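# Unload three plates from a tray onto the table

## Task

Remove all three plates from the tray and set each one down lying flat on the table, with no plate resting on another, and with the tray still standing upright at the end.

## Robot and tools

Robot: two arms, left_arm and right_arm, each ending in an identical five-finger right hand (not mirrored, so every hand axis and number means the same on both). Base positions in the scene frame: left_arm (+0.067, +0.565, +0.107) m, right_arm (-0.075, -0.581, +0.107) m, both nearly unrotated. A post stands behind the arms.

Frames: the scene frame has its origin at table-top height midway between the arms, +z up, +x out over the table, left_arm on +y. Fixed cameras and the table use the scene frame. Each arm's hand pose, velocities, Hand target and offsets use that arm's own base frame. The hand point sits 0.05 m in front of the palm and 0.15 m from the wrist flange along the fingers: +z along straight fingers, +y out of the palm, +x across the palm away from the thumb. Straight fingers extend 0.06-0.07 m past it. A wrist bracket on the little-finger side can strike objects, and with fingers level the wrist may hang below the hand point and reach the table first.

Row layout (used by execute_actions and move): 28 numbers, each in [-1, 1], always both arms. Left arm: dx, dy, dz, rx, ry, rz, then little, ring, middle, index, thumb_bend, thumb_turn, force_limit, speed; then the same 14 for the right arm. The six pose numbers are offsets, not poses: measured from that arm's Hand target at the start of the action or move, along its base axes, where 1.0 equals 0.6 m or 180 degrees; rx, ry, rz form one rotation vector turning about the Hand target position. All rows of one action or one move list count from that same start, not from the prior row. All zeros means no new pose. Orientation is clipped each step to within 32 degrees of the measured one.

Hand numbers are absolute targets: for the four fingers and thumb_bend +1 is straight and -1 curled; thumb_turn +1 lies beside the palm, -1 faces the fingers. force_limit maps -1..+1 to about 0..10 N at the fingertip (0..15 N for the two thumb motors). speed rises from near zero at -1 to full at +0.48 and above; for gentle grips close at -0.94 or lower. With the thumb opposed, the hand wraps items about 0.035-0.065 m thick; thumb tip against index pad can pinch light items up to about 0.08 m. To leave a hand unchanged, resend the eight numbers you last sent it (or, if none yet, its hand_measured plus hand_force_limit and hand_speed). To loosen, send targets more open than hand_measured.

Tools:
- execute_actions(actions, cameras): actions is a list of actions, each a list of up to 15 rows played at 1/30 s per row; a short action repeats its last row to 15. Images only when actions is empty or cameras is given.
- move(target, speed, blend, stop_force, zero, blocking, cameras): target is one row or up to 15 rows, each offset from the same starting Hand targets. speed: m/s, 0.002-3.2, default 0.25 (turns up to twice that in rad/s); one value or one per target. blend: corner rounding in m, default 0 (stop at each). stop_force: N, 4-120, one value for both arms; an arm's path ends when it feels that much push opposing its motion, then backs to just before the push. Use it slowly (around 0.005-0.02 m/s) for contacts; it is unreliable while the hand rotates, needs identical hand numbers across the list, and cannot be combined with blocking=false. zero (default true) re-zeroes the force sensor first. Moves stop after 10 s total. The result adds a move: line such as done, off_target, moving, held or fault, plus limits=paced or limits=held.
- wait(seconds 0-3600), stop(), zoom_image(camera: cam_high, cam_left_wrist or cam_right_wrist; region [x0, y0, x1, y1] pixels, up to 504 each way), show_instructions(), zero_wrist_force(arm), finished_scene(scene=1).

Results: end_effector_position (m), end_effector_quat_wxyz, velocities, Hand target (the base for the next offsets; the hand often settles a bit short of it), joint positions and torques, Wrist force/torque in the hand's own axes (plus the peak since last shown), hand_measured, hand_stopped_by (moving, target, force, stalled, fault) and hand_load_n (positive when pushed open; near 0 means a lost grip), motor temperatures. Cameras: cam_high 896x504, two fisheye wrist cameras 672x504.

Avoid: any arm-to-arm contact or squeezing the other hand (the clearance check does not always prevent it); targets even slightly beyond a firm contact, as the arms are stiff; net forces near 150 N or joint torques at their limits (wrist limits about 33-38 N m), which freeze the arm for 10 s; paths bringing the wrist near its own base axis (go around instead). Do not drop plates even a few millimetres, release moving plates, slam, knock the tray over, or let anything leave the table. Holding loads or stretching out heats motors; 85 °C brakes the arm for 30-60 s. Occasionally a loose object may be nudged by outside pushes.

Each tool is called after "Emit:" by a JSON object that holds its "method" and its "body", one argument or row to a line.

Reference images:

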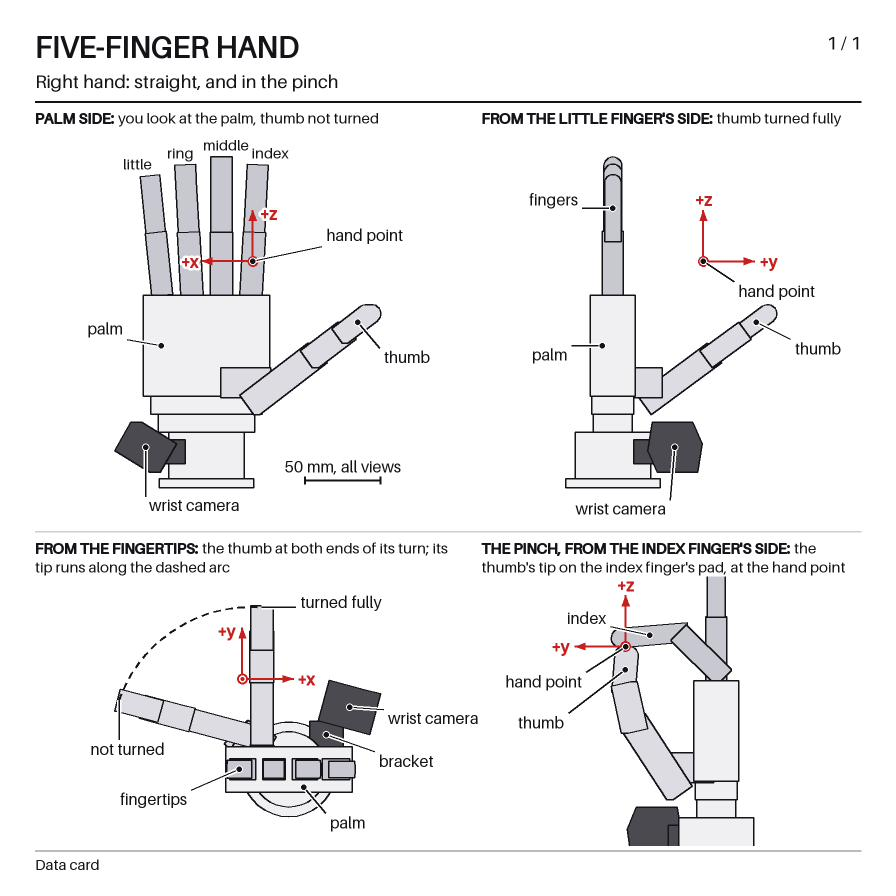

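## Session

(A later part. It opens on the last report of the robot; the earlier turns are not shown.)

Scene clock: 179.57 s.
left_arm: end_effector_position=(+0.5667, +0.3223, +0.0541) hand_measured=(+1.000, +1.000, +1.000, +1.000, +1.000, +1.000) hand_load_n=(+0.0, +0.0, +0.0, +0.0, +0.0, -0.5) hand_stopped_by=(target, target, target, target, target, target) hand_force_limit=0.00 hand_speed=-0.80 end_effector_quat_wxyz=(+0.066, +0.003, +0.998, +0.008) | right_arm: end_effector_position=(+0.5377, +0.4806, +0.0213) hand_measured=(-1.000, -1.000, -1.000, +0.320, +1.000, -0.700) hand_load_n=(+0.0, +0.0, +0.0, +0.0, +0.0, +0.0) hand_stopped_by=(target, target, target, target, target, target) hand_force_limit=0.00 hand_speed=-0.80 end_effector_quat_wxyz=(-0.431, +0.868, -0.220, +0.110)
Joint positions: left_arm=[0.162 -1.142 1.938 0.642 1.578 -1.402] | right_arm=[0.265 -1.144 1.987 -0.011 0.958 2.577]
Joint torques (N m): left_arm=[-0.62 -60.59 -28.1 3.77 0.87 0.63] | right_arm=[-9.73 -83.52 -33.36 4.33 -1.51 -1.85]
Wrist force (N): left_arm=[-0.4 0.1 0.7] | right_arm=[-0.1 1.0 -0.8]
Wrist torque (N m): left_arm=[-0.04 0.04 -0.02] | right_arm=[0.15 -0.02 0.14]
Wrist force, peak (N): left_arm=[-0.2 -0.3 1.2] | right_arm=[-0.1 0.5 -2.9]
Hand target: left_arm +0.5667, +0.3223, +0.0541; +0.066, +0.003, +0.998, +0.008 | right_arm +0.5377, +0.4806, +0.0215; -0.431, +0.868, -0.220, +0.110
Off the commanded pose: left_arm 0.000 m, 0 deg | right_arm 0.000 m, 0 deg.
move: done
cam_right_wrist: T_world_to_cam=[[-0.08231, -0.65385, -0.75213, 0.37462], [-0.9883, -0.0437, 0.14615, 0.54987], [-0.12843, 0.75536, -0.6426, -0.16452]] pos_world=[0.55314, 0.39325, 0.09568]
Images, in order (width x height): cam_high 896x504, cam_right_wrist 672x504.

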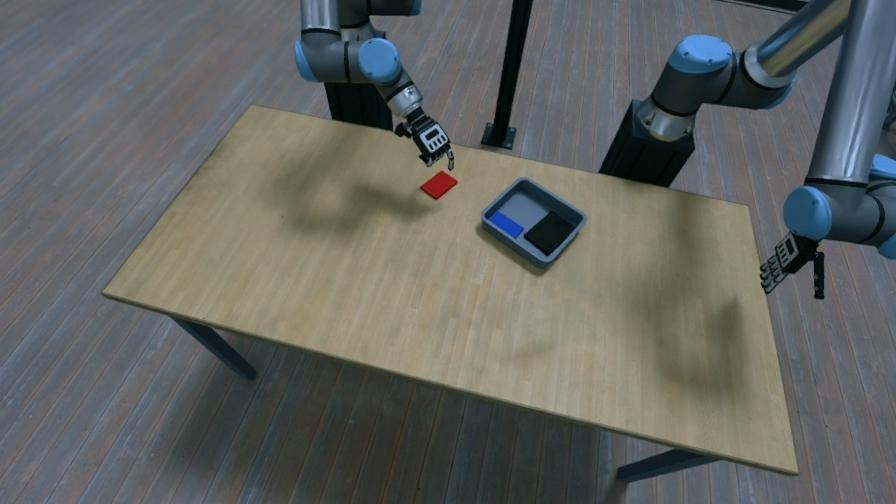

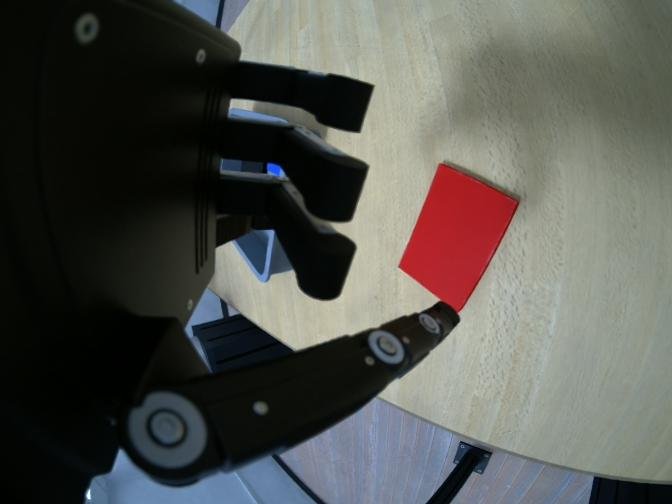

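Emit:
{"method": "move", "body": {
  "target": [0,0,0,0,0,0,1,1,1,1,1,1,0,-0.8,0.1615,0.59,0.0642,0,0,-0.0217,-1,-1,-1,0.6,1,-0.7,0.0,-0.5],
  "cameras": ["cam_right_wrist", "cam_high"]
}}

Emit:
{"method": "zoom_image", "body": {
  "camera": "cam_right_wrist",
  "region": [340, 20, 640, 380]
}}

Emit:
{"method": "zoom_image", "body": {
  "camera": "cam_high",
  "region": [470, 140, 610, 280]
}}

Scene clock: 187.50 s.
left_arm: end_effector_position=(+0.5667, +0.3223, +0.0541) hand_measured=(+1.000, +1.000, +1.000, +1.000, +1.000, +1.000) hand_load_n=(+0.0, +0.0, +0.0, +0.0, +0.0, +0.0) hand_stopped_by=(target, target, target, target, target, target) hand_force_limit=0.00 hand_speed=-0.80 end_effector_quat_wxyz=(+0.066, +0.003, +0.998, +0.008) | right_arm: end_effector_position=(+0.6346, +0.8345, +0.0600) hand_measured=(-1.000, -1.000, -1.000, +0.600, +1.000, -0.700) hand_load_n=(+0.0, +0.0, +0.0, +0.0, +0.0, +0.0) hand_stopped_by=(target, target, target, target, target, target) hand_force_limit=0.00 hand_speed=-0.50 end_effector_quat_wxyz=(-0.427, +0.860, -0.250, +0.124)
Joint positions: left_arm=[0.162 -1.142 1.938 0.642 1.578 -1.402] | right_arm=[0.669 -0.805 1.276 0.206 1.305 2.933]
Joint torques (N m): left_arm=[2.1 -60.16 -28.42 3.46 0.84 0.01] | right_arm=[14.16 -82.25 -43.18 3.46 2.78 1.38]
Wrist force (N): left_arm=[-0.1 0.0 0.6] | right_arm=[0.3 1.1 -0.5]
Wrist torque (N m): left_arm=[-0.03 0.00 -0.01] | right_arm=[0.22 -0.08 -0.14]
Wrist force, peak (N): left_arm=[-0.6 0.0 1.1] | right_arm=[0.7 2.6 -1.9]
Hand target: left_arm +0.5667, +0.3223, +0.0541; +0.066, +0.003, +0.998, +0.008 | right_arm +0.6346, +0.8346, +0.0600; -0.427, +0.860, -0.250, +0.124
Off the commanded pose: left_arm 0.000 m, 0 deg | right_arm 0.000 m, 0 deg.
move: done
cam_right_wrist: T_world_to_cam=[[-0.12666, -0.64674, -0.75212, 0.66532], [-0.98898, 0.02375, 0.14613, 0.5996], [-0.07664, 0.76234, -0.64263, -0.43323]] pos_world=[0.64406, 0.74631, 0.13438]
Images, in order (width x height): cam_high 896x504, cam_right_wrist 672x504.

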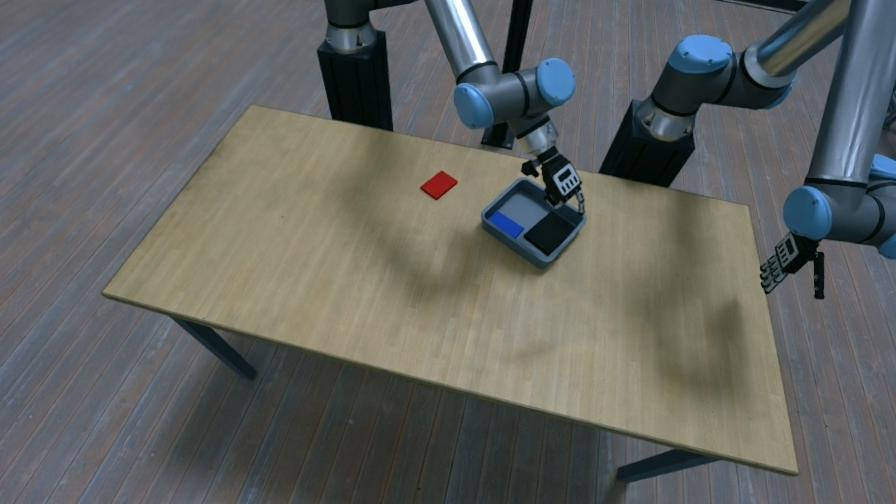

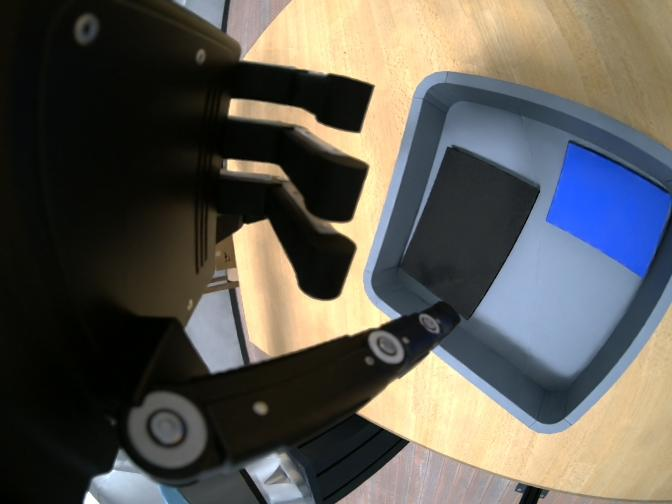

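Scaled by 1.400 from the camera's image (finer frame: 960x720).

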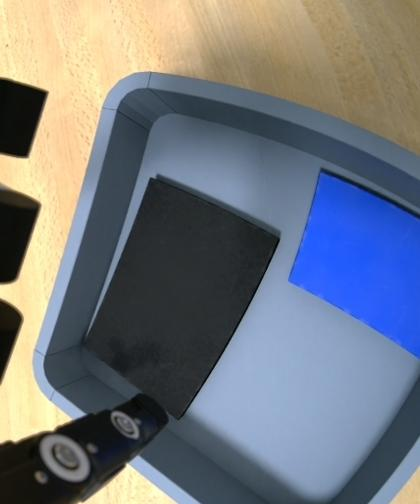

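Scaled by 3.600 from the camera's image (finer frame: 1280x720).

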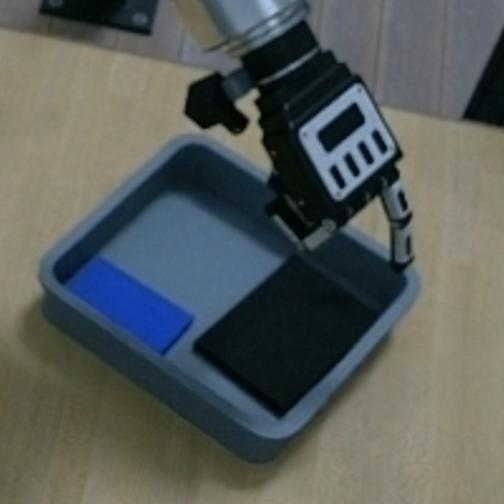

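Emit:
{"method": "move", "body": {
  "target": [
    [0,0,0,0,0,0,1,1,1,1,1,1,0,-0.8,-0.0597,-0.089,0,0,0,0,-1,-1,-1,0.6,0.1,-0.7,0.0,-0.2],
    [0,0,0,0,0,0,1,1,1,1,1,1,0,-0.8,-0.0597,-0.089,-0.2083,0,0,0,-1,-1,-1,0.6,0.1,-0.7,0.0,-0.2]
  ],
  "speed": 0.12,
  "cameras": ["cam_right_wrist", "cam_high"]
}}

Emit:
{"method": "zoom_image", "body": {
  "camera": "cam_high",
  "region": [470, 140, 610, 280]
}}

Scene clock: 209.00 s.
left_arm: end_effector_position=(+0.5667, +0.3223, +0.0541) hand_measured=(+1.000, +1.000, +1.000, +1.000, +1.000, +1.000) hand_load_n=(+0.0, +0.0, +0.0, +0.0, +0.0, +0.0) hand_stopped_by=(target, target, target, target, target, target) hand_force_limit=0.00 hand_speed=-0.80 end_effector_quat_wxyz=(+0.066, +0.003, +0.998, +0.008) | right_arm: end_effector_position=(+0.5989, +0.7812, -0.0649) hand_measured=(-1.000, -1.000, -1.000, +0.600, +0.100, -0.700) hand_load_n=(+0.0, +0.0, +0.0, +0.0, +0.0, +0.0) hand_stopped_by=(target, target, target, target, target, target) hand_force_limit=0.00 hand_speed=-0.20 end_effector_quat_wxyz=(-0.427, +0.860, -0.250, +0.124)
Joint positions: left_arm=[0.162 -1.142 1.938 0.642 1.578 -1.402] | right_arm=[0.644 -0.778 1.49 -0.03 1.286 2.916]
Joint torques (N m): left_arm=[0.82 -62.13 -27.77 3.7 0.62 0.83] | right_arm=[3.94 -75.64 -19.76 -0.42 -1.87 0.81]
Wrist force (N): left_arm=[-0.4 0.2 1.1] | right_arm=[0.2 0.9 -0.7]
Wrist torque (N m): left_arm=[-0.03 0.03 -0.02] | right_arm=[0.17 -0.07 0.19]
Wrist force, peak (N): left_arm=[-0.5 0.5 1.2] | right_arm=[-0.1 1.8 -1.5]
Hand target: left_arm +0.5667, +0.3223, +0.0541; +0.066, +0.003, +0.998, +0.008 | right_arm +0.5988, +0.7812, -0.0650; -0.427, +0.860, -0.250, +0.124
Off the commanded pose: left_arm 0.000 m, 0 deg | right_arm 0.000 m, 0 deg.
move: done
cam_right_wrist: T_world_to_cam=[[-0.12666, -0.64674, -0.75212, 0.53232], [-0.98898, 0.02375, 0.14613, 0.58382], [-0.07664, 0.76234, -0.64263, -0.47552]] pos_world=[0.60836, 0.69291, 0.00948]
Images, in order (width x height): cam_high 896x504, cam_right_wrist 672x504.

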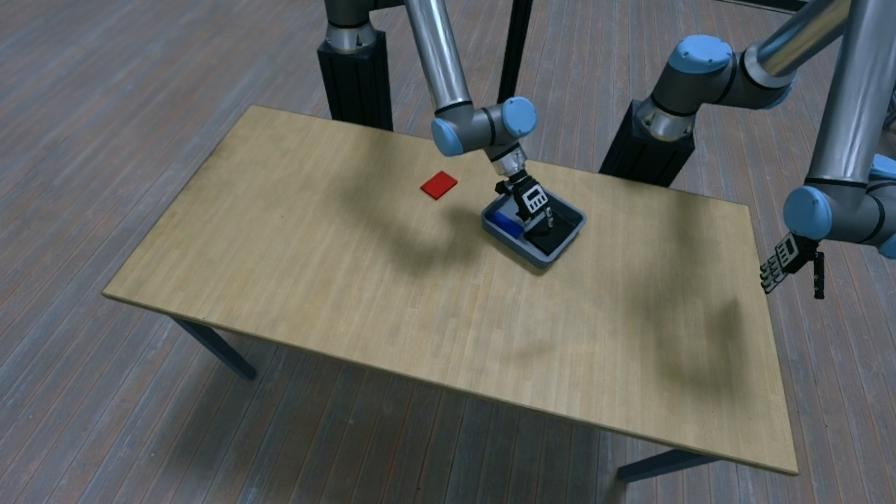

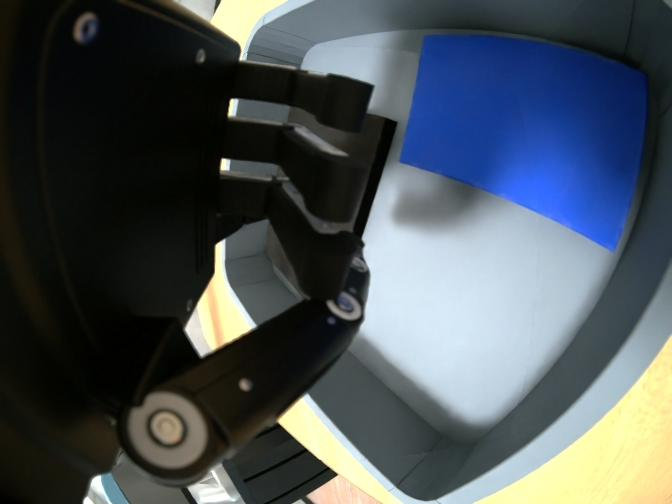

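Scaled by 3.600 from the camera's image (finer frame: 1280x720).

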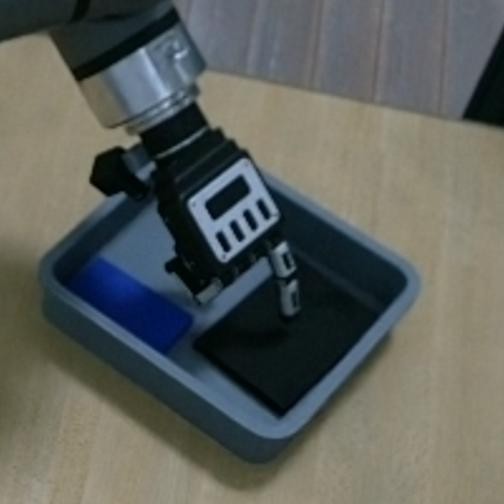

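Emit:
{"method": "move", "body": {
  "target": [0,0,0,0,0,0,1,1,1,1,1,1,0,-0.8,0,0,-0.033,0,0,0,-1,-1,-1,0.6,0.1,-0.7,0.0,-0.2],
  "speed": 0.006,
  "stop_force": 5
}}

Scene clock: 216.10 s.
left_arm: end_effector_position=(+0.5667, +0.3223, +0.0541) hand_measured=(+1.000, +1.000, +1.000, +1.000, +1.000, +1.000) hand_load_n=(+0.0, +0.0, +0.0, +0.0, +0.0, +0.0) hand_stopped_by=(target, target, target, target, target, target) hand_force_limit=0.00 hand_speed=-0.80 end_effector_quat_wxyz=(+0.066, +0.003, +0.998, +0.008) | right_arm: end_effector_position=(+0.5988, +0.7812, -0.0807) hand_measured=(-1.000, -1.000, -1.000, +0.600, +0.100, -0.700) hand_load_n=(+0.0, +0.0, +0.0, +2.0, +0.5, +0.0) hand_stopped_by=(target, target, target, target, target, target) hand_force_limit=0.00 hand_speed=-0.20 end_effector_quat_wxyz=(-0.427, +0.860, -0.250, +0.124)
Joint positions: left_arm=[0.162 -1.142 1.938 0.642 1.578 -1.402] | right_arm=[0.644 -0.761 1.492 -0.049 1.286 2.916]
Joint torques (N m): left_arm=[-0.07 -63.19 -27.36 3.34 1.02 0.55] | right_arm=[11.5 -112.1 -21.16 4.07 2.07 0.63]
Wrist force (N): left_arm=[-0.4 -0.1 0.8] | right_arm=[-0.1 -2.5 -2.9]
Wrist torque (N m): left_arm=[-0.07 0.04 -0.03] | right_arm=[0.37 -0.06 0.16]
Wrist force, peak (N): left_arm=[-0.6 0.4 1.4] | right_arm=[-0.1 -3.6 -5.3]
Hand target: left_arm +0.5667, +0.3223, +0.0541; +0.066, +0.003, +0.998, +0.008 | right_arm +0.5988, +0.7812, -0.0807; -0.427, +0.860, -0.250, +0.125 (not the last commanded pose)
Off the commanded pose: left_arm 0.000 m, 0 deg | right_arm 0.004 m, 0 deg.
move: contact (right_arm)

Emit:
{"method": "move", "body": {
  "target": [
    [0,0,0,0,0,0,1,1,1,1,1,1,0,-0.8,-0.0107,-0.0169,0,0,0,0,-1,-1,-1,0.6,0.1,-0.7,0.0,-0.2],
    [0,0,0,0,0,0,1,1,1,1,1,1,0,-0.8,-0.0107,-0.0169,0.08,0,0,0,-1,-1,-1,0.6,0.1,-0.7,0.0,-0.2]
  ],
  "speed": [0.02, 0.06],
  "cameras": ["cam_right_wrist", "cam_high"]
}}

Emit:
{"method": "zoom_image", "body": {
  "camera": "cam_high",
  "region": [470, 140, 610, 280]
}}

Scene clock: 221.33 s.
left_arm: end_effector_position=(+0.5667, +0.3223, +0.0541) hand_measured=(+1.000, +1.000, +1.000, +1.000, +1.000, +1.000) hand_load_n=(+0.0, +0.0, +0.0, +0.0, -0.5, +0.0) hand_stopped_by=(target, target, target, target, target, target) hand_force_limit=0.00 hand_speed=-0.80 end_effector_quat_wxyz=(+0.066, +0.003, +0.998, +0.008) | right_arm: end_effector_position=(+0.5924, +0.7711, -0.0328) hand_measured=(-1.000, -1.000, -1.000, +0.600, +0.100, -0.700) hand_load_n=(+0.0, +0.0, +0.0, +0.0, +0.0, +0.0) hand_stopped_by=(target, target, target, target, target, target) hand_force_limit=0.00 hand_speed=-0.20 end_effector_quat_wxyz=(-0.427, +0.860, -0.250, +0.124)
Joint positions: left_arm=[0.162 -1.142 1.938 0.642 1.578 -1.402] | right_arm=[0.639 -0.827 1.513 -0.003 1.282 2.913]
Joint torques (N m): left_arm=[4.44 -59.58 -27.65 3.38 1.8 0.89] | right_arm=[-9.54 -110.01 -39.5 3.73 -3.84 -1.12]
Wrist force (N): left_arm=[-0.2 0.2 1.2] | right_arm=[-0.1 0.9 -0.7]
Wrist torque (N m): left_arm=[-0.05 -0.01 -0.01] | right_arm=[0.17 -0.02 0.15]
Wrist force, peak (N): left_arm=[-0.4 0.5 1.3] | right_arm=[-0.3 -2.6 -3.6]
Hand target: left_arm +0.5667, +0.3223, +0.0541; +0.066, +0.003, +0.998, +0.008 | right_arm +0.5924, +0.7711, -0.0327; -0.427, +0.860, -0.250, +0.125
Off the commanded pose: left_arm 0.000 m, 0 deg | right_arm 0.000 m, 0 deg.
move: done
cam_right_wrist: T_world_to_cam=[[-0.12666, -0.64674, -0.75212, 0.54911], [-0.98898, 0.02375, 0.14613, 0.57294], [-0.07664, 0.76234, -0.64263, -0.44769]] pos_world=[0.60186, 0.68281, 0.04158]
Images, in order (width x height): cam_high 896x504, cam_right_wrist 672x504.

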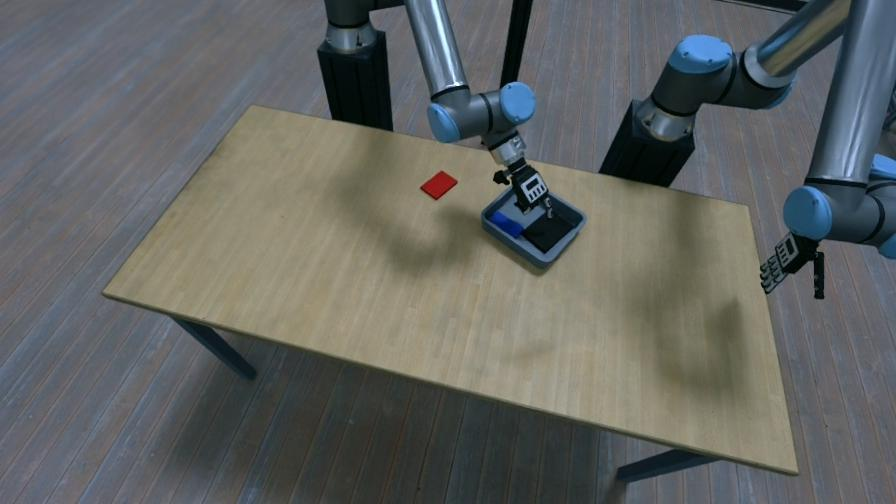

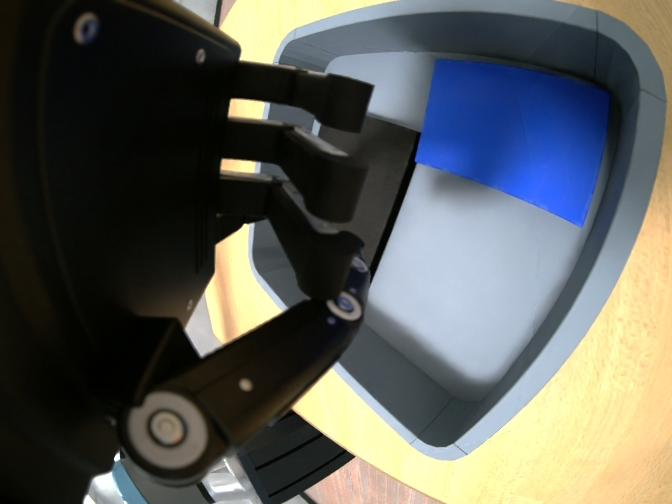

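Scaled by 3.600 from the camera's image (finer frame: 1280x720).

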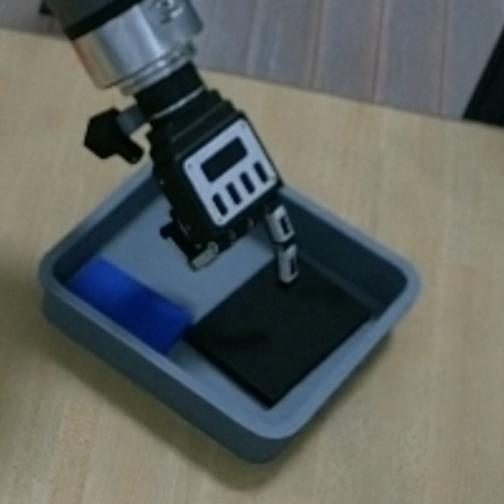

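Emit:
{"method": "move", "body": {
  "target": [
    [0,0,0,0,0,0,1,1,1,1,1,1,0,-0.8,0,0,0.12,0,0,0,-1,-1,-1,0.6,0.1,-0.7,0.0,-0.2],
    [0,0,0,0,0,0,1,1,1,1,1,1,0,-0.8,0.0597,0.089,0.155,0,0,0,-1,-1,-1,0.6,0.1,-0.7,0.0,-0.2],
    [0,0,0,0,0,0,1,1,1,1,1,1,0,-0.8,0.0597,0.089,0.1545,0,0,0,-1,-1,-1,0.6,1,-0.7,0.0,-0.2]
  ],
  "speed": 0.12,
  "blend": [0.02,0.0,0]
}}

Emit:
{"method": "execute_actions", "body": {
  "actions": [
    [[0,0,0,0,0,0,1,1,1,1,1,1,0,-0.8,0,0,0,0,0,0,-1,-1,-1,0.6,1,-0.7,0.0,-0.2]]
  ],
  "cameras": ["cam_right_wrist", "cam_high"]
}}

Emit:
{"method": "zoom_image", "body": {
  "camera": "cam_right_wrist",
  "region": [340, 20, 640, 380]
}}

Scene clock: 227.43 s.
left_arm: end_effector_position=(+0.5667, +0.3223, +0.0541) hand_measured=(+1.000, +1.000, +1.000, +1.000, +1.000, +1.000) hand_load_n=(+0.0, +0.0, +0.0, +0.0, +0.0, +0.0) hand_stopped_by=(target, target, target, target, target, target) hand_force_limit=0.00 hand_speed=-0.80 end_effector_quat_wxyz=(+0.066, +0.003, +0.998, +0.008) | right_arm: end_effector_position=(+0.6282, +0.8245, +0.0600) hand_measured=(-1.000, -1.000, -1.000, +0.600, +1.000, -0.700) hand_load_n=(+0.0, +0.0, +0.0, +0.0, +0.0, +0.0) hand_stopped_by=(target, target, target, target, target, target) hand_force_limit=0.00 hand_speed=-0.20 end_effector_quat_wxyz=(-0.427, +0.860, -0.250, +0.125)
Joint positions: left_arm=[0.162 -1.142 1.938 0.642 1.578 -1.402] | right_arm=[0.664 -0.823 1.309 0.192 1.302 2.929]
Joint torques (N m): left_arm=[-0.4 -56.78 -26.21 3.32 1.02 0.78] | right_arm=[15.2 -80.7 -43.9 3.56 2.94 1.62]
Wrist force (N): left_arm=[-0.4 0.4 1.2] | right_arm=[0.2 1.0 -0.2]
Wrist torque (N m): left_arm=[-0.02 0.03 -0.01] | right_arm=[0.17 -0.06 -0.16]
Wrist force, peak (N): left_arm=[-0.7 0.0 1.4] | right_arm=[0.2 1.8 0.1]
Hand target: left_arm +0.5667, +0.3223, +0.0541; +0.066, +0.003, +0.998, +0.008 | right_arm +0.6282, +0.8245, +0.0600; -0.427, +0.860, -0.250, +0.125
Off the commanded pose: left_arm 0.000 m, 0 deg | right_arm 0.000 m, 0 deg.
move: done

Scene clock: 228.13 s.
left_arm: end_effector_position=(+0.5667, +0.3223, +0.0541) hand_measured=(+1.000, +1.000, +1.000, +1.000, +1.000, +1.000) hand_load_n=(+0.0, +0.0, +0.0, +0.0, +0.0, +0.0) hand_stopped_by=(target, target, target, target, target, target) hand_force_limit=0.00 hand_speed=-0.80 end_effector_quat_wxyz=(+0.066, +0.003, +0.998, +0.008) | right_arm: end_effector_position=(+0.6282, +0.8245, +0.0600) hand_measured=(-1.000, -1.000, -1.000, +0.600, +1.000, -0.700) hand_load_n=(+0.5, +0.0, +0.0, +0.0, +0.0, +0.0) hand_stopped_by=(target, target, target, target, target, target) hand_force_limit=0.00 hand_speed=-0.20 end_effector_quat_wxyz=(-0.427, +0.860, -0.250, +0.125)
Joint positions: left_arm=[0.162 -1.142 1.938 0.642 1.578 -1.402] | right_arm=[0.664 -0.823 1.309 0.192 1.302 2.929]
Joint torques (N m): left_arm=[1.08 -60.39 -25.61 3.02 0.98 0.45] | right_arm=[14.41 -81.59 -43.28 3.36 2.66 1.61]
Wrist force (N): left_arm=[-0.3 0.1 1.3] | right_arm=[-0.1 0.8 -0.2]
Wrist torque (N m): left_arm=[-0.05 0.01 -0.01] | right_arm=[0.14 -0.02 -0.18]
Wrist force, peak (N): left_arm=[-0.4 0.1 1.4] | right_arm=[0.2 1.6 0.0]
Hand target: left_arm +0.5667, +0.3223, +0.0541; +0.066, +0.003, +0.998, +0.008 | right_arm +0.6282, +0.8245, +0.0600; -0.427, +0.860, -0.250, +0.125
Off the commanded pose: left_arm 0.000 m, 0 deg | right_arm 0.000 m, 0 deg.
Step readings (end_effector_position of left_arm | right_arm):
0: (+0.5667, +0.3223, +0.0541) | (+0.6282, +0.8245, +0.0600)
1: (+0.5667, +0.3223, +0.0541) | (+0.6282, +0.8245, +0.0600)
2: (+0.5667, +0.3223, +0.0541) | (+0.6282, +0.8245, +0.0600)
4: (+0.5667, +0.3223, +0.0541) | (+0.6282, +0.8245, +0.0600)
8: (+0.5667, +0.3223, +0.0541) | (+0.6282, +0.8245, +0.0600)
15: (+0.5667, +0.3223, +0.0541) | (+0.6282, +0.8245, +0.0600)
cam_right_wrist: T_world_to_cam=[[-0.12666, -0.64674, -0.75212, 0.65799], [-0.98898, 0.02375, 0.14613, 0.59361], [-0.07664, 0.76234, -0.64263, -0.42601]] pos_world=[0.63776, 0.73621, 0.13438]
Images, in order (width x height): cam_high 896x504, cam_right_wrist 672x504.

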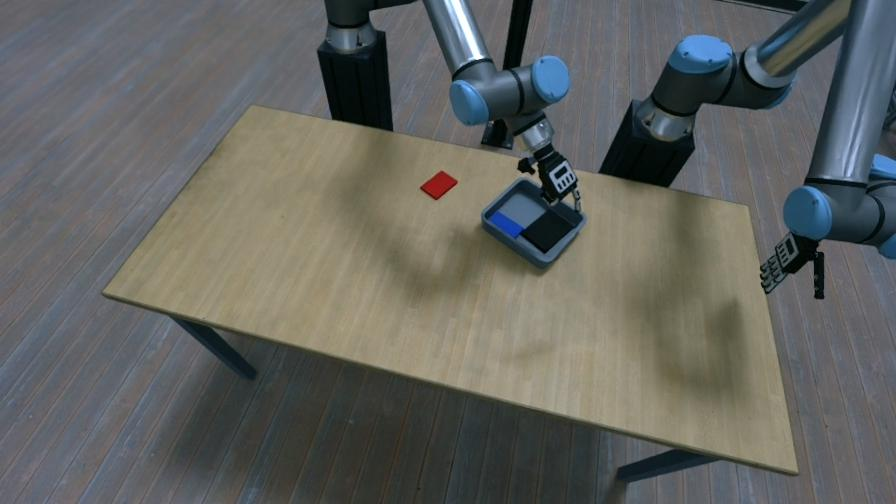

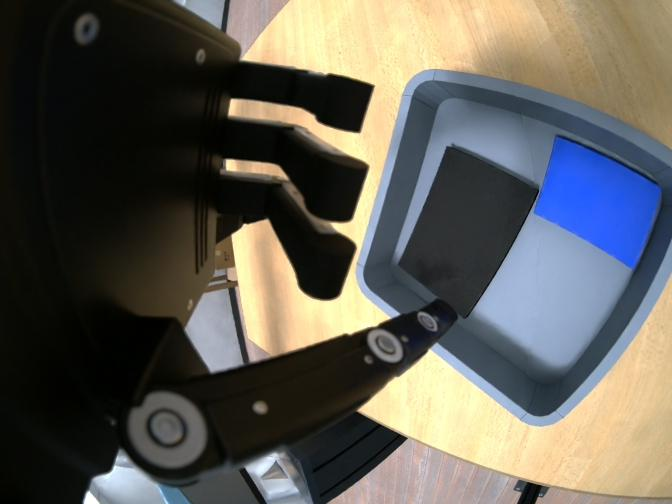

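Scaled by 1.400 from the camera's image (finer frame: 960x720).

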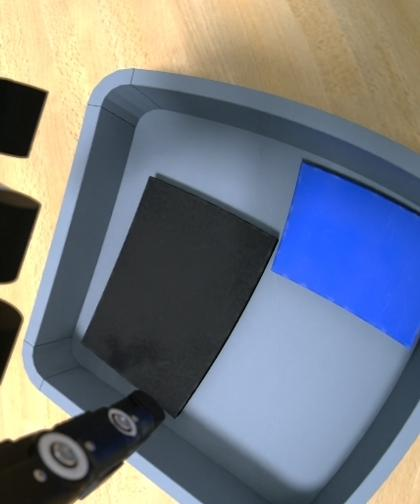

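Emit:
{"method": "zoom_image", "body": {
  "camera": "cam_right_wrist",
  "region": [350, 60, 490, 340]
}}

Scaled by 1.800 from the camera's image (finer frame: 960x720).

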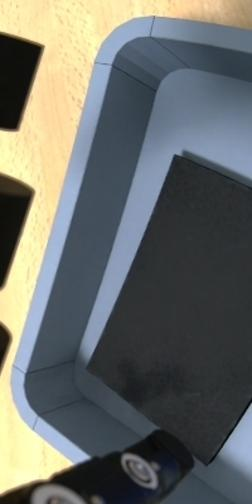

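Emit:
{"method": "move", "body": {
  "target": [
    [0,0,0,0,0,0,1,1,1,1,1,1,0,-0.8,-0.0112,-0.0093,0,-0.0061,0.0039,0,-1,-1,-1,0.56,1,-0.7,0.0,-0.2],
    [0,0,0,0,0,0,1,1,1,1,1,1,0,-0.8,-0.0112,-0.0093,-0.19,-0.0061,0.0039,0,-1,-1,-1,0.56,1,-0.7,0.0,-0.2]
  ],
  "speed": 0.12,
  "cameras": ["cam_right_wrist", "cam_high"]
}}

Emit:
{"method": "zoom_image", "body": {
  "camera": "cam_high",
  "region": [470, 140, 610, 280]
}}

Scene clock: 238.13 s.
left_arm: end_effector_position=(+0.5667, +0.3223, +0.0541) hand_measured=(+1.000, +1.000, +1.000, +1.000, +1.000, +1.000) hand_load_n=(+0.0, +0.0, +0.0, +0.0, +0.0, +0.0) hand_stopped_by=(target, target, target, target, target, target) hand_force_limit=0.00 hand_speed=-0.80 end_effector_quat_wxyz=(+0.066, +0.003, +0.998, +0.008) | right_arm: end_effector_position=(+0.6215, +0.8189, -0.0538) hand_measured=(-1.000, -1.000, -1.000, +0.560, +1.000, -0.700) hand_load_n=(+0.0, +0.0, +0.5, +0.0, +0.0, +0.0) hand_stopped_by=(target, target, target, target, target, target) hand_force_limit=0.00 hand_speed=-0.20 end_effector_quat_wxyz=(-0.417, +0.865, -0.251, +0.122)
Joint positions: left_arm=[0.162 -1.142 1.938 0.642 1.578 -1.402] | right_arm=[0.666 -0.726 1.355 0.072 1.308 2.924]
Joint torques (N m): left_arm=[-0.17 -58.15 -26.32 3.09 1.22 0.5] | right_arm=[-0.8 -82.85 -20.96 -0.61 2.85 0.86]
Wrist force (N): left_arm=[-0.3 0.2 1.2] | right_arm=[0.5 0.6 -0.4]
Wrist torque (N m): left_arm=[-0.04 0.01 -0.01] | right_arm=[0.09 -0.15 -0.14]
Wrist force, peak (N): left_arm=[-0.5 0.4 1.4] | right_arm=[0.1 1.6 0.5]
Hand target: left_arm +0.5667, +0.3223, +0.0541; +0.066, +0.003, +0.998, +0.008 | right_arm +0.6215, +0.8189, -0.0540; -0.417, +0.865, -0.251, +0.122
Off the commanded pose: left_arm 0.000 m, 0 deg | right_arm 0.000 m, 0 deg.
move: done
cam_right_wrist: T_world_to_cam=[[-0.13576, -0.66102, -0.73799, 0.58602], [-0.98712, 0.02664, 0.15772, 0.60084], [-0.08459, 0.7499, -0.65612, -0.48107]] pos_world=[0.63196, 0.73211, 0.02207]
Images, in order (width x height): cam_high 896x504, cam_right_wrist 672x504.

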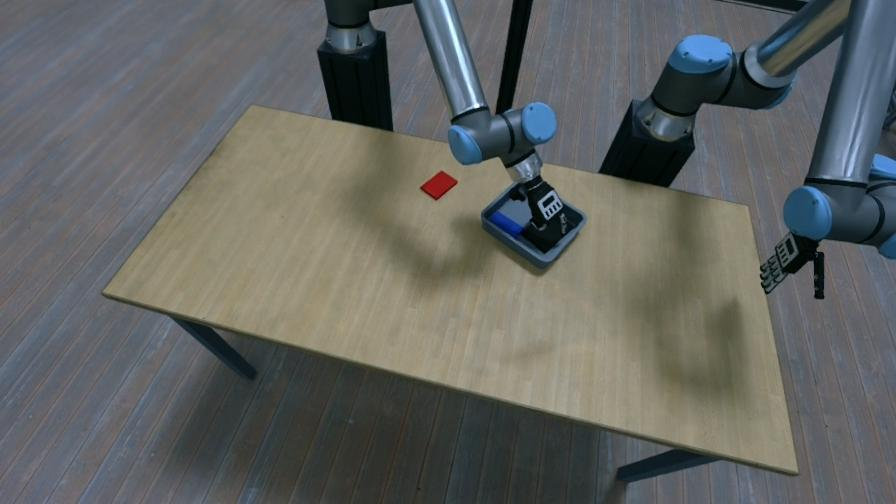

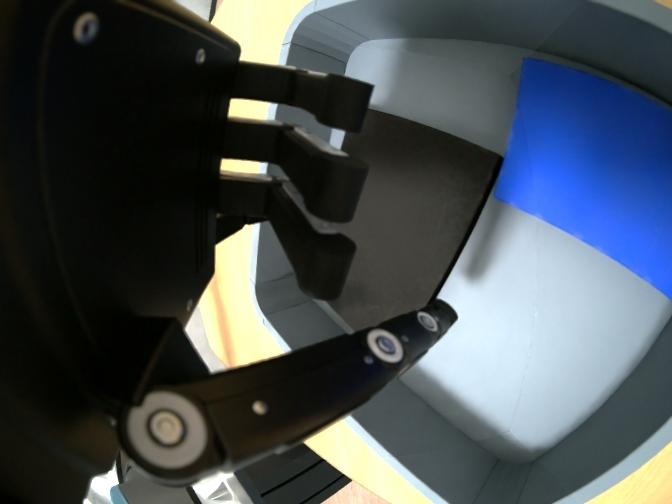

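Scaled by 3.600 from the camera's image (finer frame: 1280x720).

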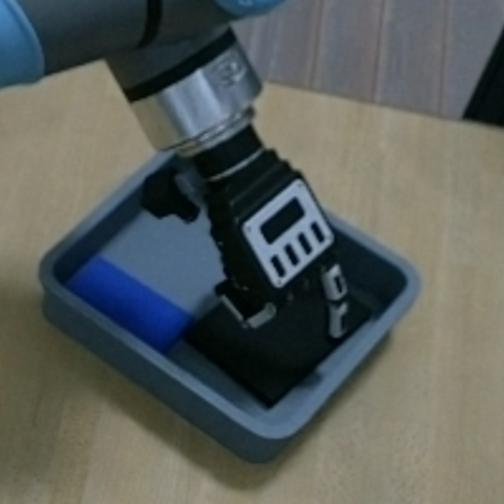

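Emit:
{"method": "zoom_image", "body": {
  "camera": "cam_high",
  "region": [525, 195, 595, 265]
}}

Scaled by 7.200 from the camera's image (finer frame: 1280x720).

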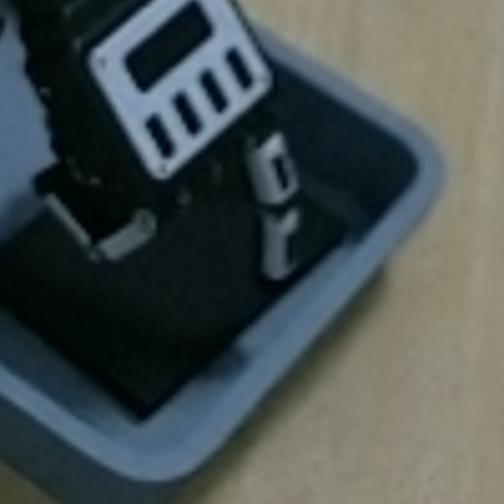

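Emit:
{"method": "move", "body": {
  "target": [0,0,0,0,0,0,1,1,1,1,1,1,0,-0.8,0,0,-0.035,0,0,0,-1,-1,-1,0.64,1,-0.7,0.0,-0.2],
  "speed": 0.06,
  "cameras": ["cam_right_wrist", "cam_high"]
}}

Emit:
{"method": "zoom_image", "body": {
  "camera": "cam_high",
  "region": [525, 195, 595, 265]
}}

Scene clock: 252.00 s.
left_arm: end_effector_position=(+0.5667, +0.3223, +0.0541) hand_measured=(+1.000, +1.000, +1.000, +1.000, +1.000, +1.000) hand_load_n=(+0.0, +0.0, +0.0, +0.0, +0.0, +0.0) hand_stopped_by=(target, target, target, target, target, target) hand_force_limit=0.00 hand_speed=-0.80 end_effector_quat_wxyz=(+0.066, +0.003, +0.998, +0.008) | right_arm: end_effector_position=(+0.6215, +0.8189, -0.0748) hand_measured=(-1.000, -1.000, -1.000, +0.640, +1.000, -0.700) hand_load_n=(+0.0, +0.0, +0.0, +0.0, +0.0, +0.0) hand_stopped_by=(target, target, target, target, target, target) hand_force_limit=0.00 hand_speed=-0.20 end_effector_quat_wxyz=(-0.417, +0.865, -0.251, +0.122)
Joint positions: left_arm=[0.162 -1.142 1.938 0.642 1.578 -1.402] | right_arm=[0.666 -0.705 1.359 0.047 1.308 2.925]
Joint torques (N m): left_arm=[1.39 -61.42 -27.23 3.58 1.48 0.18] | right_arm=[12.27 -85.15 -20.49 -0.87 2.68 0.15]
Wrist force (N): left_arm=[-0.3 0.0 1.3] | right_arm=[0.3 0.8 -0.4]
Wrist torque (N m): left_arm=[-0.07 0.01 -0.02] | right_arm=[0.11 -0.13 -0.16]
Wrist force, peak (N): left_arm=[-0.7 0.1 1.5] | right_arm=[0.6 0.9 -0.7]
Hand target: left_arm +0.5667, +0.3223, +0.0541; +0.066, +0.003, +0.998, +0.008 | right_arm +0.6215, +0.8189, -0.0750; -0.417, +0.865, -0.251, +0.122
Off the commanded pose: left_arm 0.000 m, 0 deg | right_arm 0.000 m, 0 deg.
move: done
cam_right_wrist: T_world_to_cam=[[-0.13576, -0.66102, -0.73799, 0.57052], [-0.98712, 0.02664, 0.15772, 0.60415], [-0.08459, 0.7499, -0.65612, -0.49485]] pos_world=[0.63196, 0.73211, 0.00107]
Images, in order (width x height): cam_high 896x504, cam_right_wrist 672x504.

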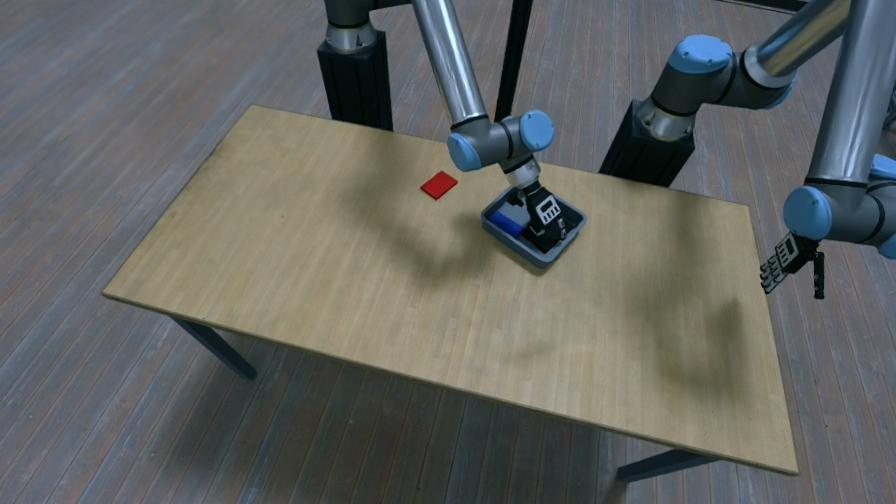

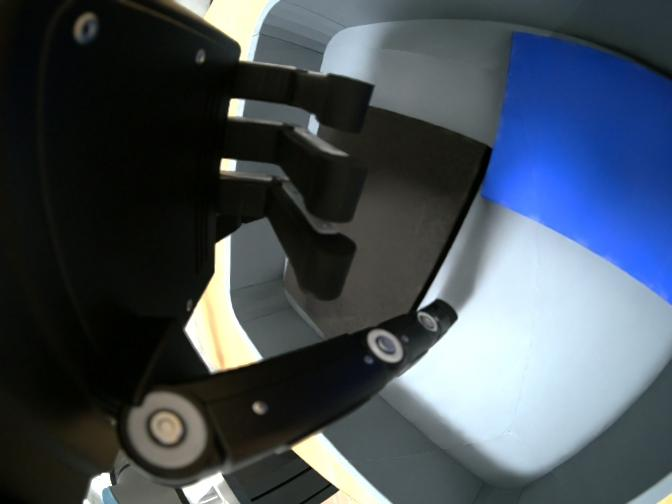

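Scaled by 7.200 from the camera's image (finer frame: 1280x720).

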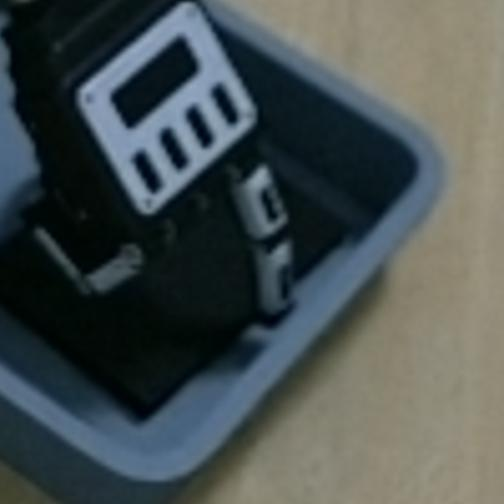

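Emit:
{"method": "move", "body": {
  "target": [0,0,0,0,0,0,1,1,1,1,1,1,0,-0.8,0,0,-0.03,0,0,0,-1,-1,-1,0.64,1,-0.7,0.0,-0.2],
  "speed": 0.008,
  "stop_force": 5,
  "cameras": ["cam_high"]
}}

Emit:
{"method": "zoom_image", "body": {
  "camera": "cam_high",
  "region": [525, 195, 595, 265]
}}

Scene clock: 261.23 s.
left_arm: end_effector_position=(+0.5667, +0.3223, +0.0541) hand_measured=(+1.000, +1.000, +1.000, +1.000, +1.000, +1.000) hand_load_n=(+0.0, +0.0, +0.0, +0.0, +0.0, +0.0) hand_stopped_by=(target, target, target, target, target, target) hand_force_limit=0.00 hand_speed=-0.80 end_effector_quat_wxyz=(+0.066, +0.003, +0.998, +0.008) | right_arm: end_effector_position=(+0.6215, +0.8189, -0.0854) hand_measured=(-1.000, -1.000, -1.000, +0.640, +1.000, -0.700) hand_load_n=(+0.0, +0.0, +0.0, +0.0, +0.0, +0.0) hand_stopped_by=(target, target, target, target, target, target) hand_force_limit=0.00 hand_speed=-0.20 end_effector_quat_wxyz=(-0.417, +0.865, -0.251, +0.122)
Joint positions: left_arm=[0.162 -1.142 1.938 0.642 1.578 -1.402] | right_arm=[0.666 -0.694 1.36 0.035 1.308 2.925]
Joint torques (N m): left_arm=[1.4 -59.74 -26.85 3.5 0.49 0.7] | right_arm=[13.54 -115.24 -26.5 3.77 2.62 -0.13]
Wrist force (N): left_arm=[-0.1 0.0 1.4] | right_arm=[0.5 -4.2 -4.0]
Wrist torque (N m): left_arm=[-0.08 -0.02 -0.01] | right_arm=[-0.25 -0.13 -0.20]
Wrist force, peak (N): left_arm=[-0.3 0.4 1.6] | right_arm=[0.8 -6.1 -5.2]
Hand target: left_arm +0.5667, +0.3223, +0.0541; +0.066, +0.003, +0.998, +0.008 | right_arm +0.6215, +0.8189, -0.0854; -0.417, +0.865, -0.251, +0.122 (not the last commanded pose)
Off the commanded pose: left_arm 0.000 m, 0 deg | right_arm 0.008 m, 0 deg.
move: contact (right_arm)

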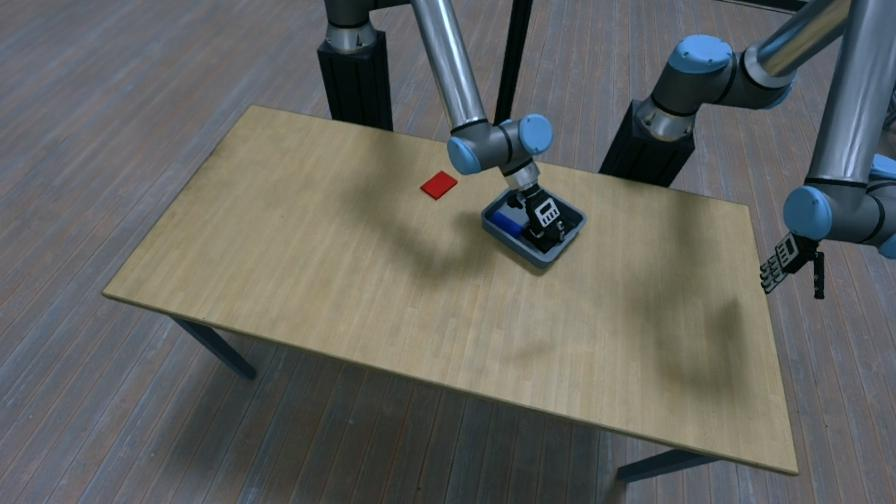

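Scaled by 7.200 from the camera's image (finer frame: 1280x720).

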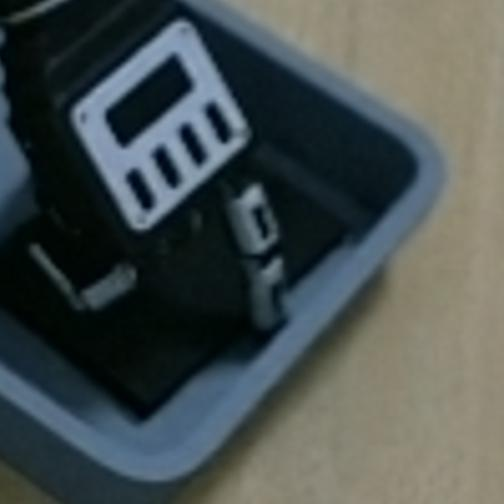

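Emit:
{"method": "move", "body": {
  "target": [0,0,0,0,0,0,1,1,1,1,1,1,0,-0.8,0,0,0.002,0,0,0,-1,-1,-1,0.1,1,-0.7,-0.4,-0.92],
  "speed": 0.01,
  "cameras": ["cam_high","cam_right_wrist"]
}}

Emit:
{"method": "zoom_image", "body": {
  "camera": "cam_high",
  "region": [525, 195, 595, 265]
}}

Scene clock: 267.53 s.
left_arm: end_effector_position=(+0.5667, +0.3223, +0.0541) hand_measured=(+1.000, +1.000, +1.000, +1.000, +1.000, +1.000) hand_load_n=(+0.0, +0.0, +0.0, +0.0, +0.0, +0.0) hand_stopped_by=(target, target, target, target, target, target) hand_force_limit=0.00 hand_speed=-0.80 end_effector_quat_wxyz=(+0.066, +0.003, +0.998, +0.008) | right_arm: end_effector_position=(+0.6215, +0.8189, -0.0842) hand_measured=(-1.000, -1.000, -1.000, +0.462, +1.000, -0.700) hand_load_n=(+0.0, +0.5, +0.0, +3.5, +0.0, -0.5) hand_stopped_by=(target, target, target, force, target, target) hand_force_limit=-0.40 hand_speed=-0.92 end_effector_quat_wxyz=(-0.417, +0.865, -0.251, +0.122)
Joint positions: left_arm=[0.162 -1.142 1.938 0.642 1.578 -1.402] | right_arm=[0.666 -0.696 1.36 0.036 1.308 2.925]
Joint torques (N m): left_arm=[1.43 -60.06 -26.94 3.35 0.95 1.28] | right_arm=[11.56 -119.47 -37.48 3.88 2.34 -0.07]
Wrist force (N): left_arm=[-0.3 0.2 1.3] | right_arm=[-0.1 -1.9 -0.9]
Wrist torque (N m): left_arm=[-0.06 0.00 -0.01] | right_arm=[0.15 -0.15 -0.19]
Wrist force, peak (N): left_arm=[-0.7 0.2 1.6] | right_arm=[0.9 -4.5 -3.9]
Hand target: left_arm +0.5667, +0.3223, +0.0541; +0.066, +0.003, +0.998, +0.008 | right_arm +0.6215, +0.8189, -0.0842; -0.417, +0.865, -0.251, +0.122
Off the commanded pose: left_arm 0.000 m, 0 deg | right_arm 0.000 m, 0 deg.
move: done
cam_right_wrist: T_world_to_cam=[[-0.13577, -0.66095, -0.73804, 0.56361], [-0.98713, 0.02671, 0.15767, 0.60557], [-0.0845, 0.74995, -0.65607, -0.50105]] pos_world=[0.63196, 0.73211, -0.00823]

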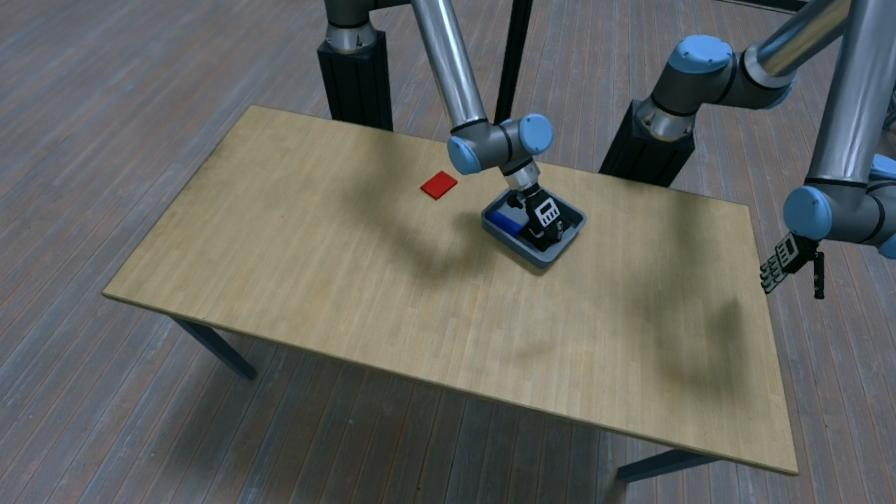

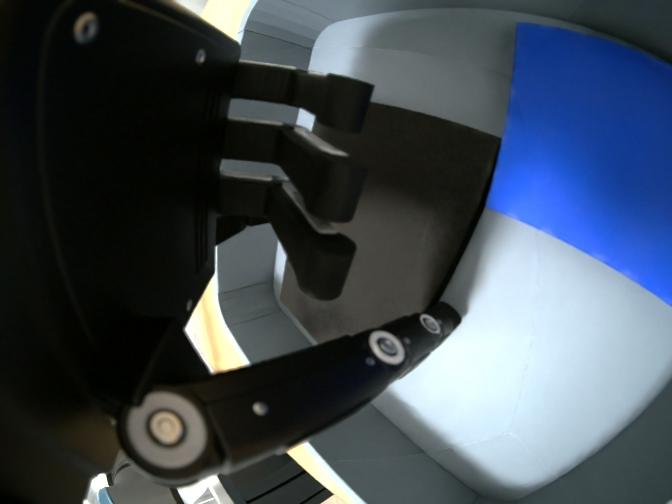

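Scaled by 7.200 from the camera's image (finer frame: 1280x720).

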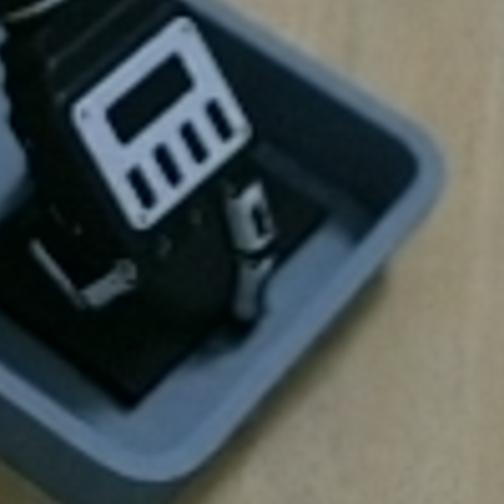

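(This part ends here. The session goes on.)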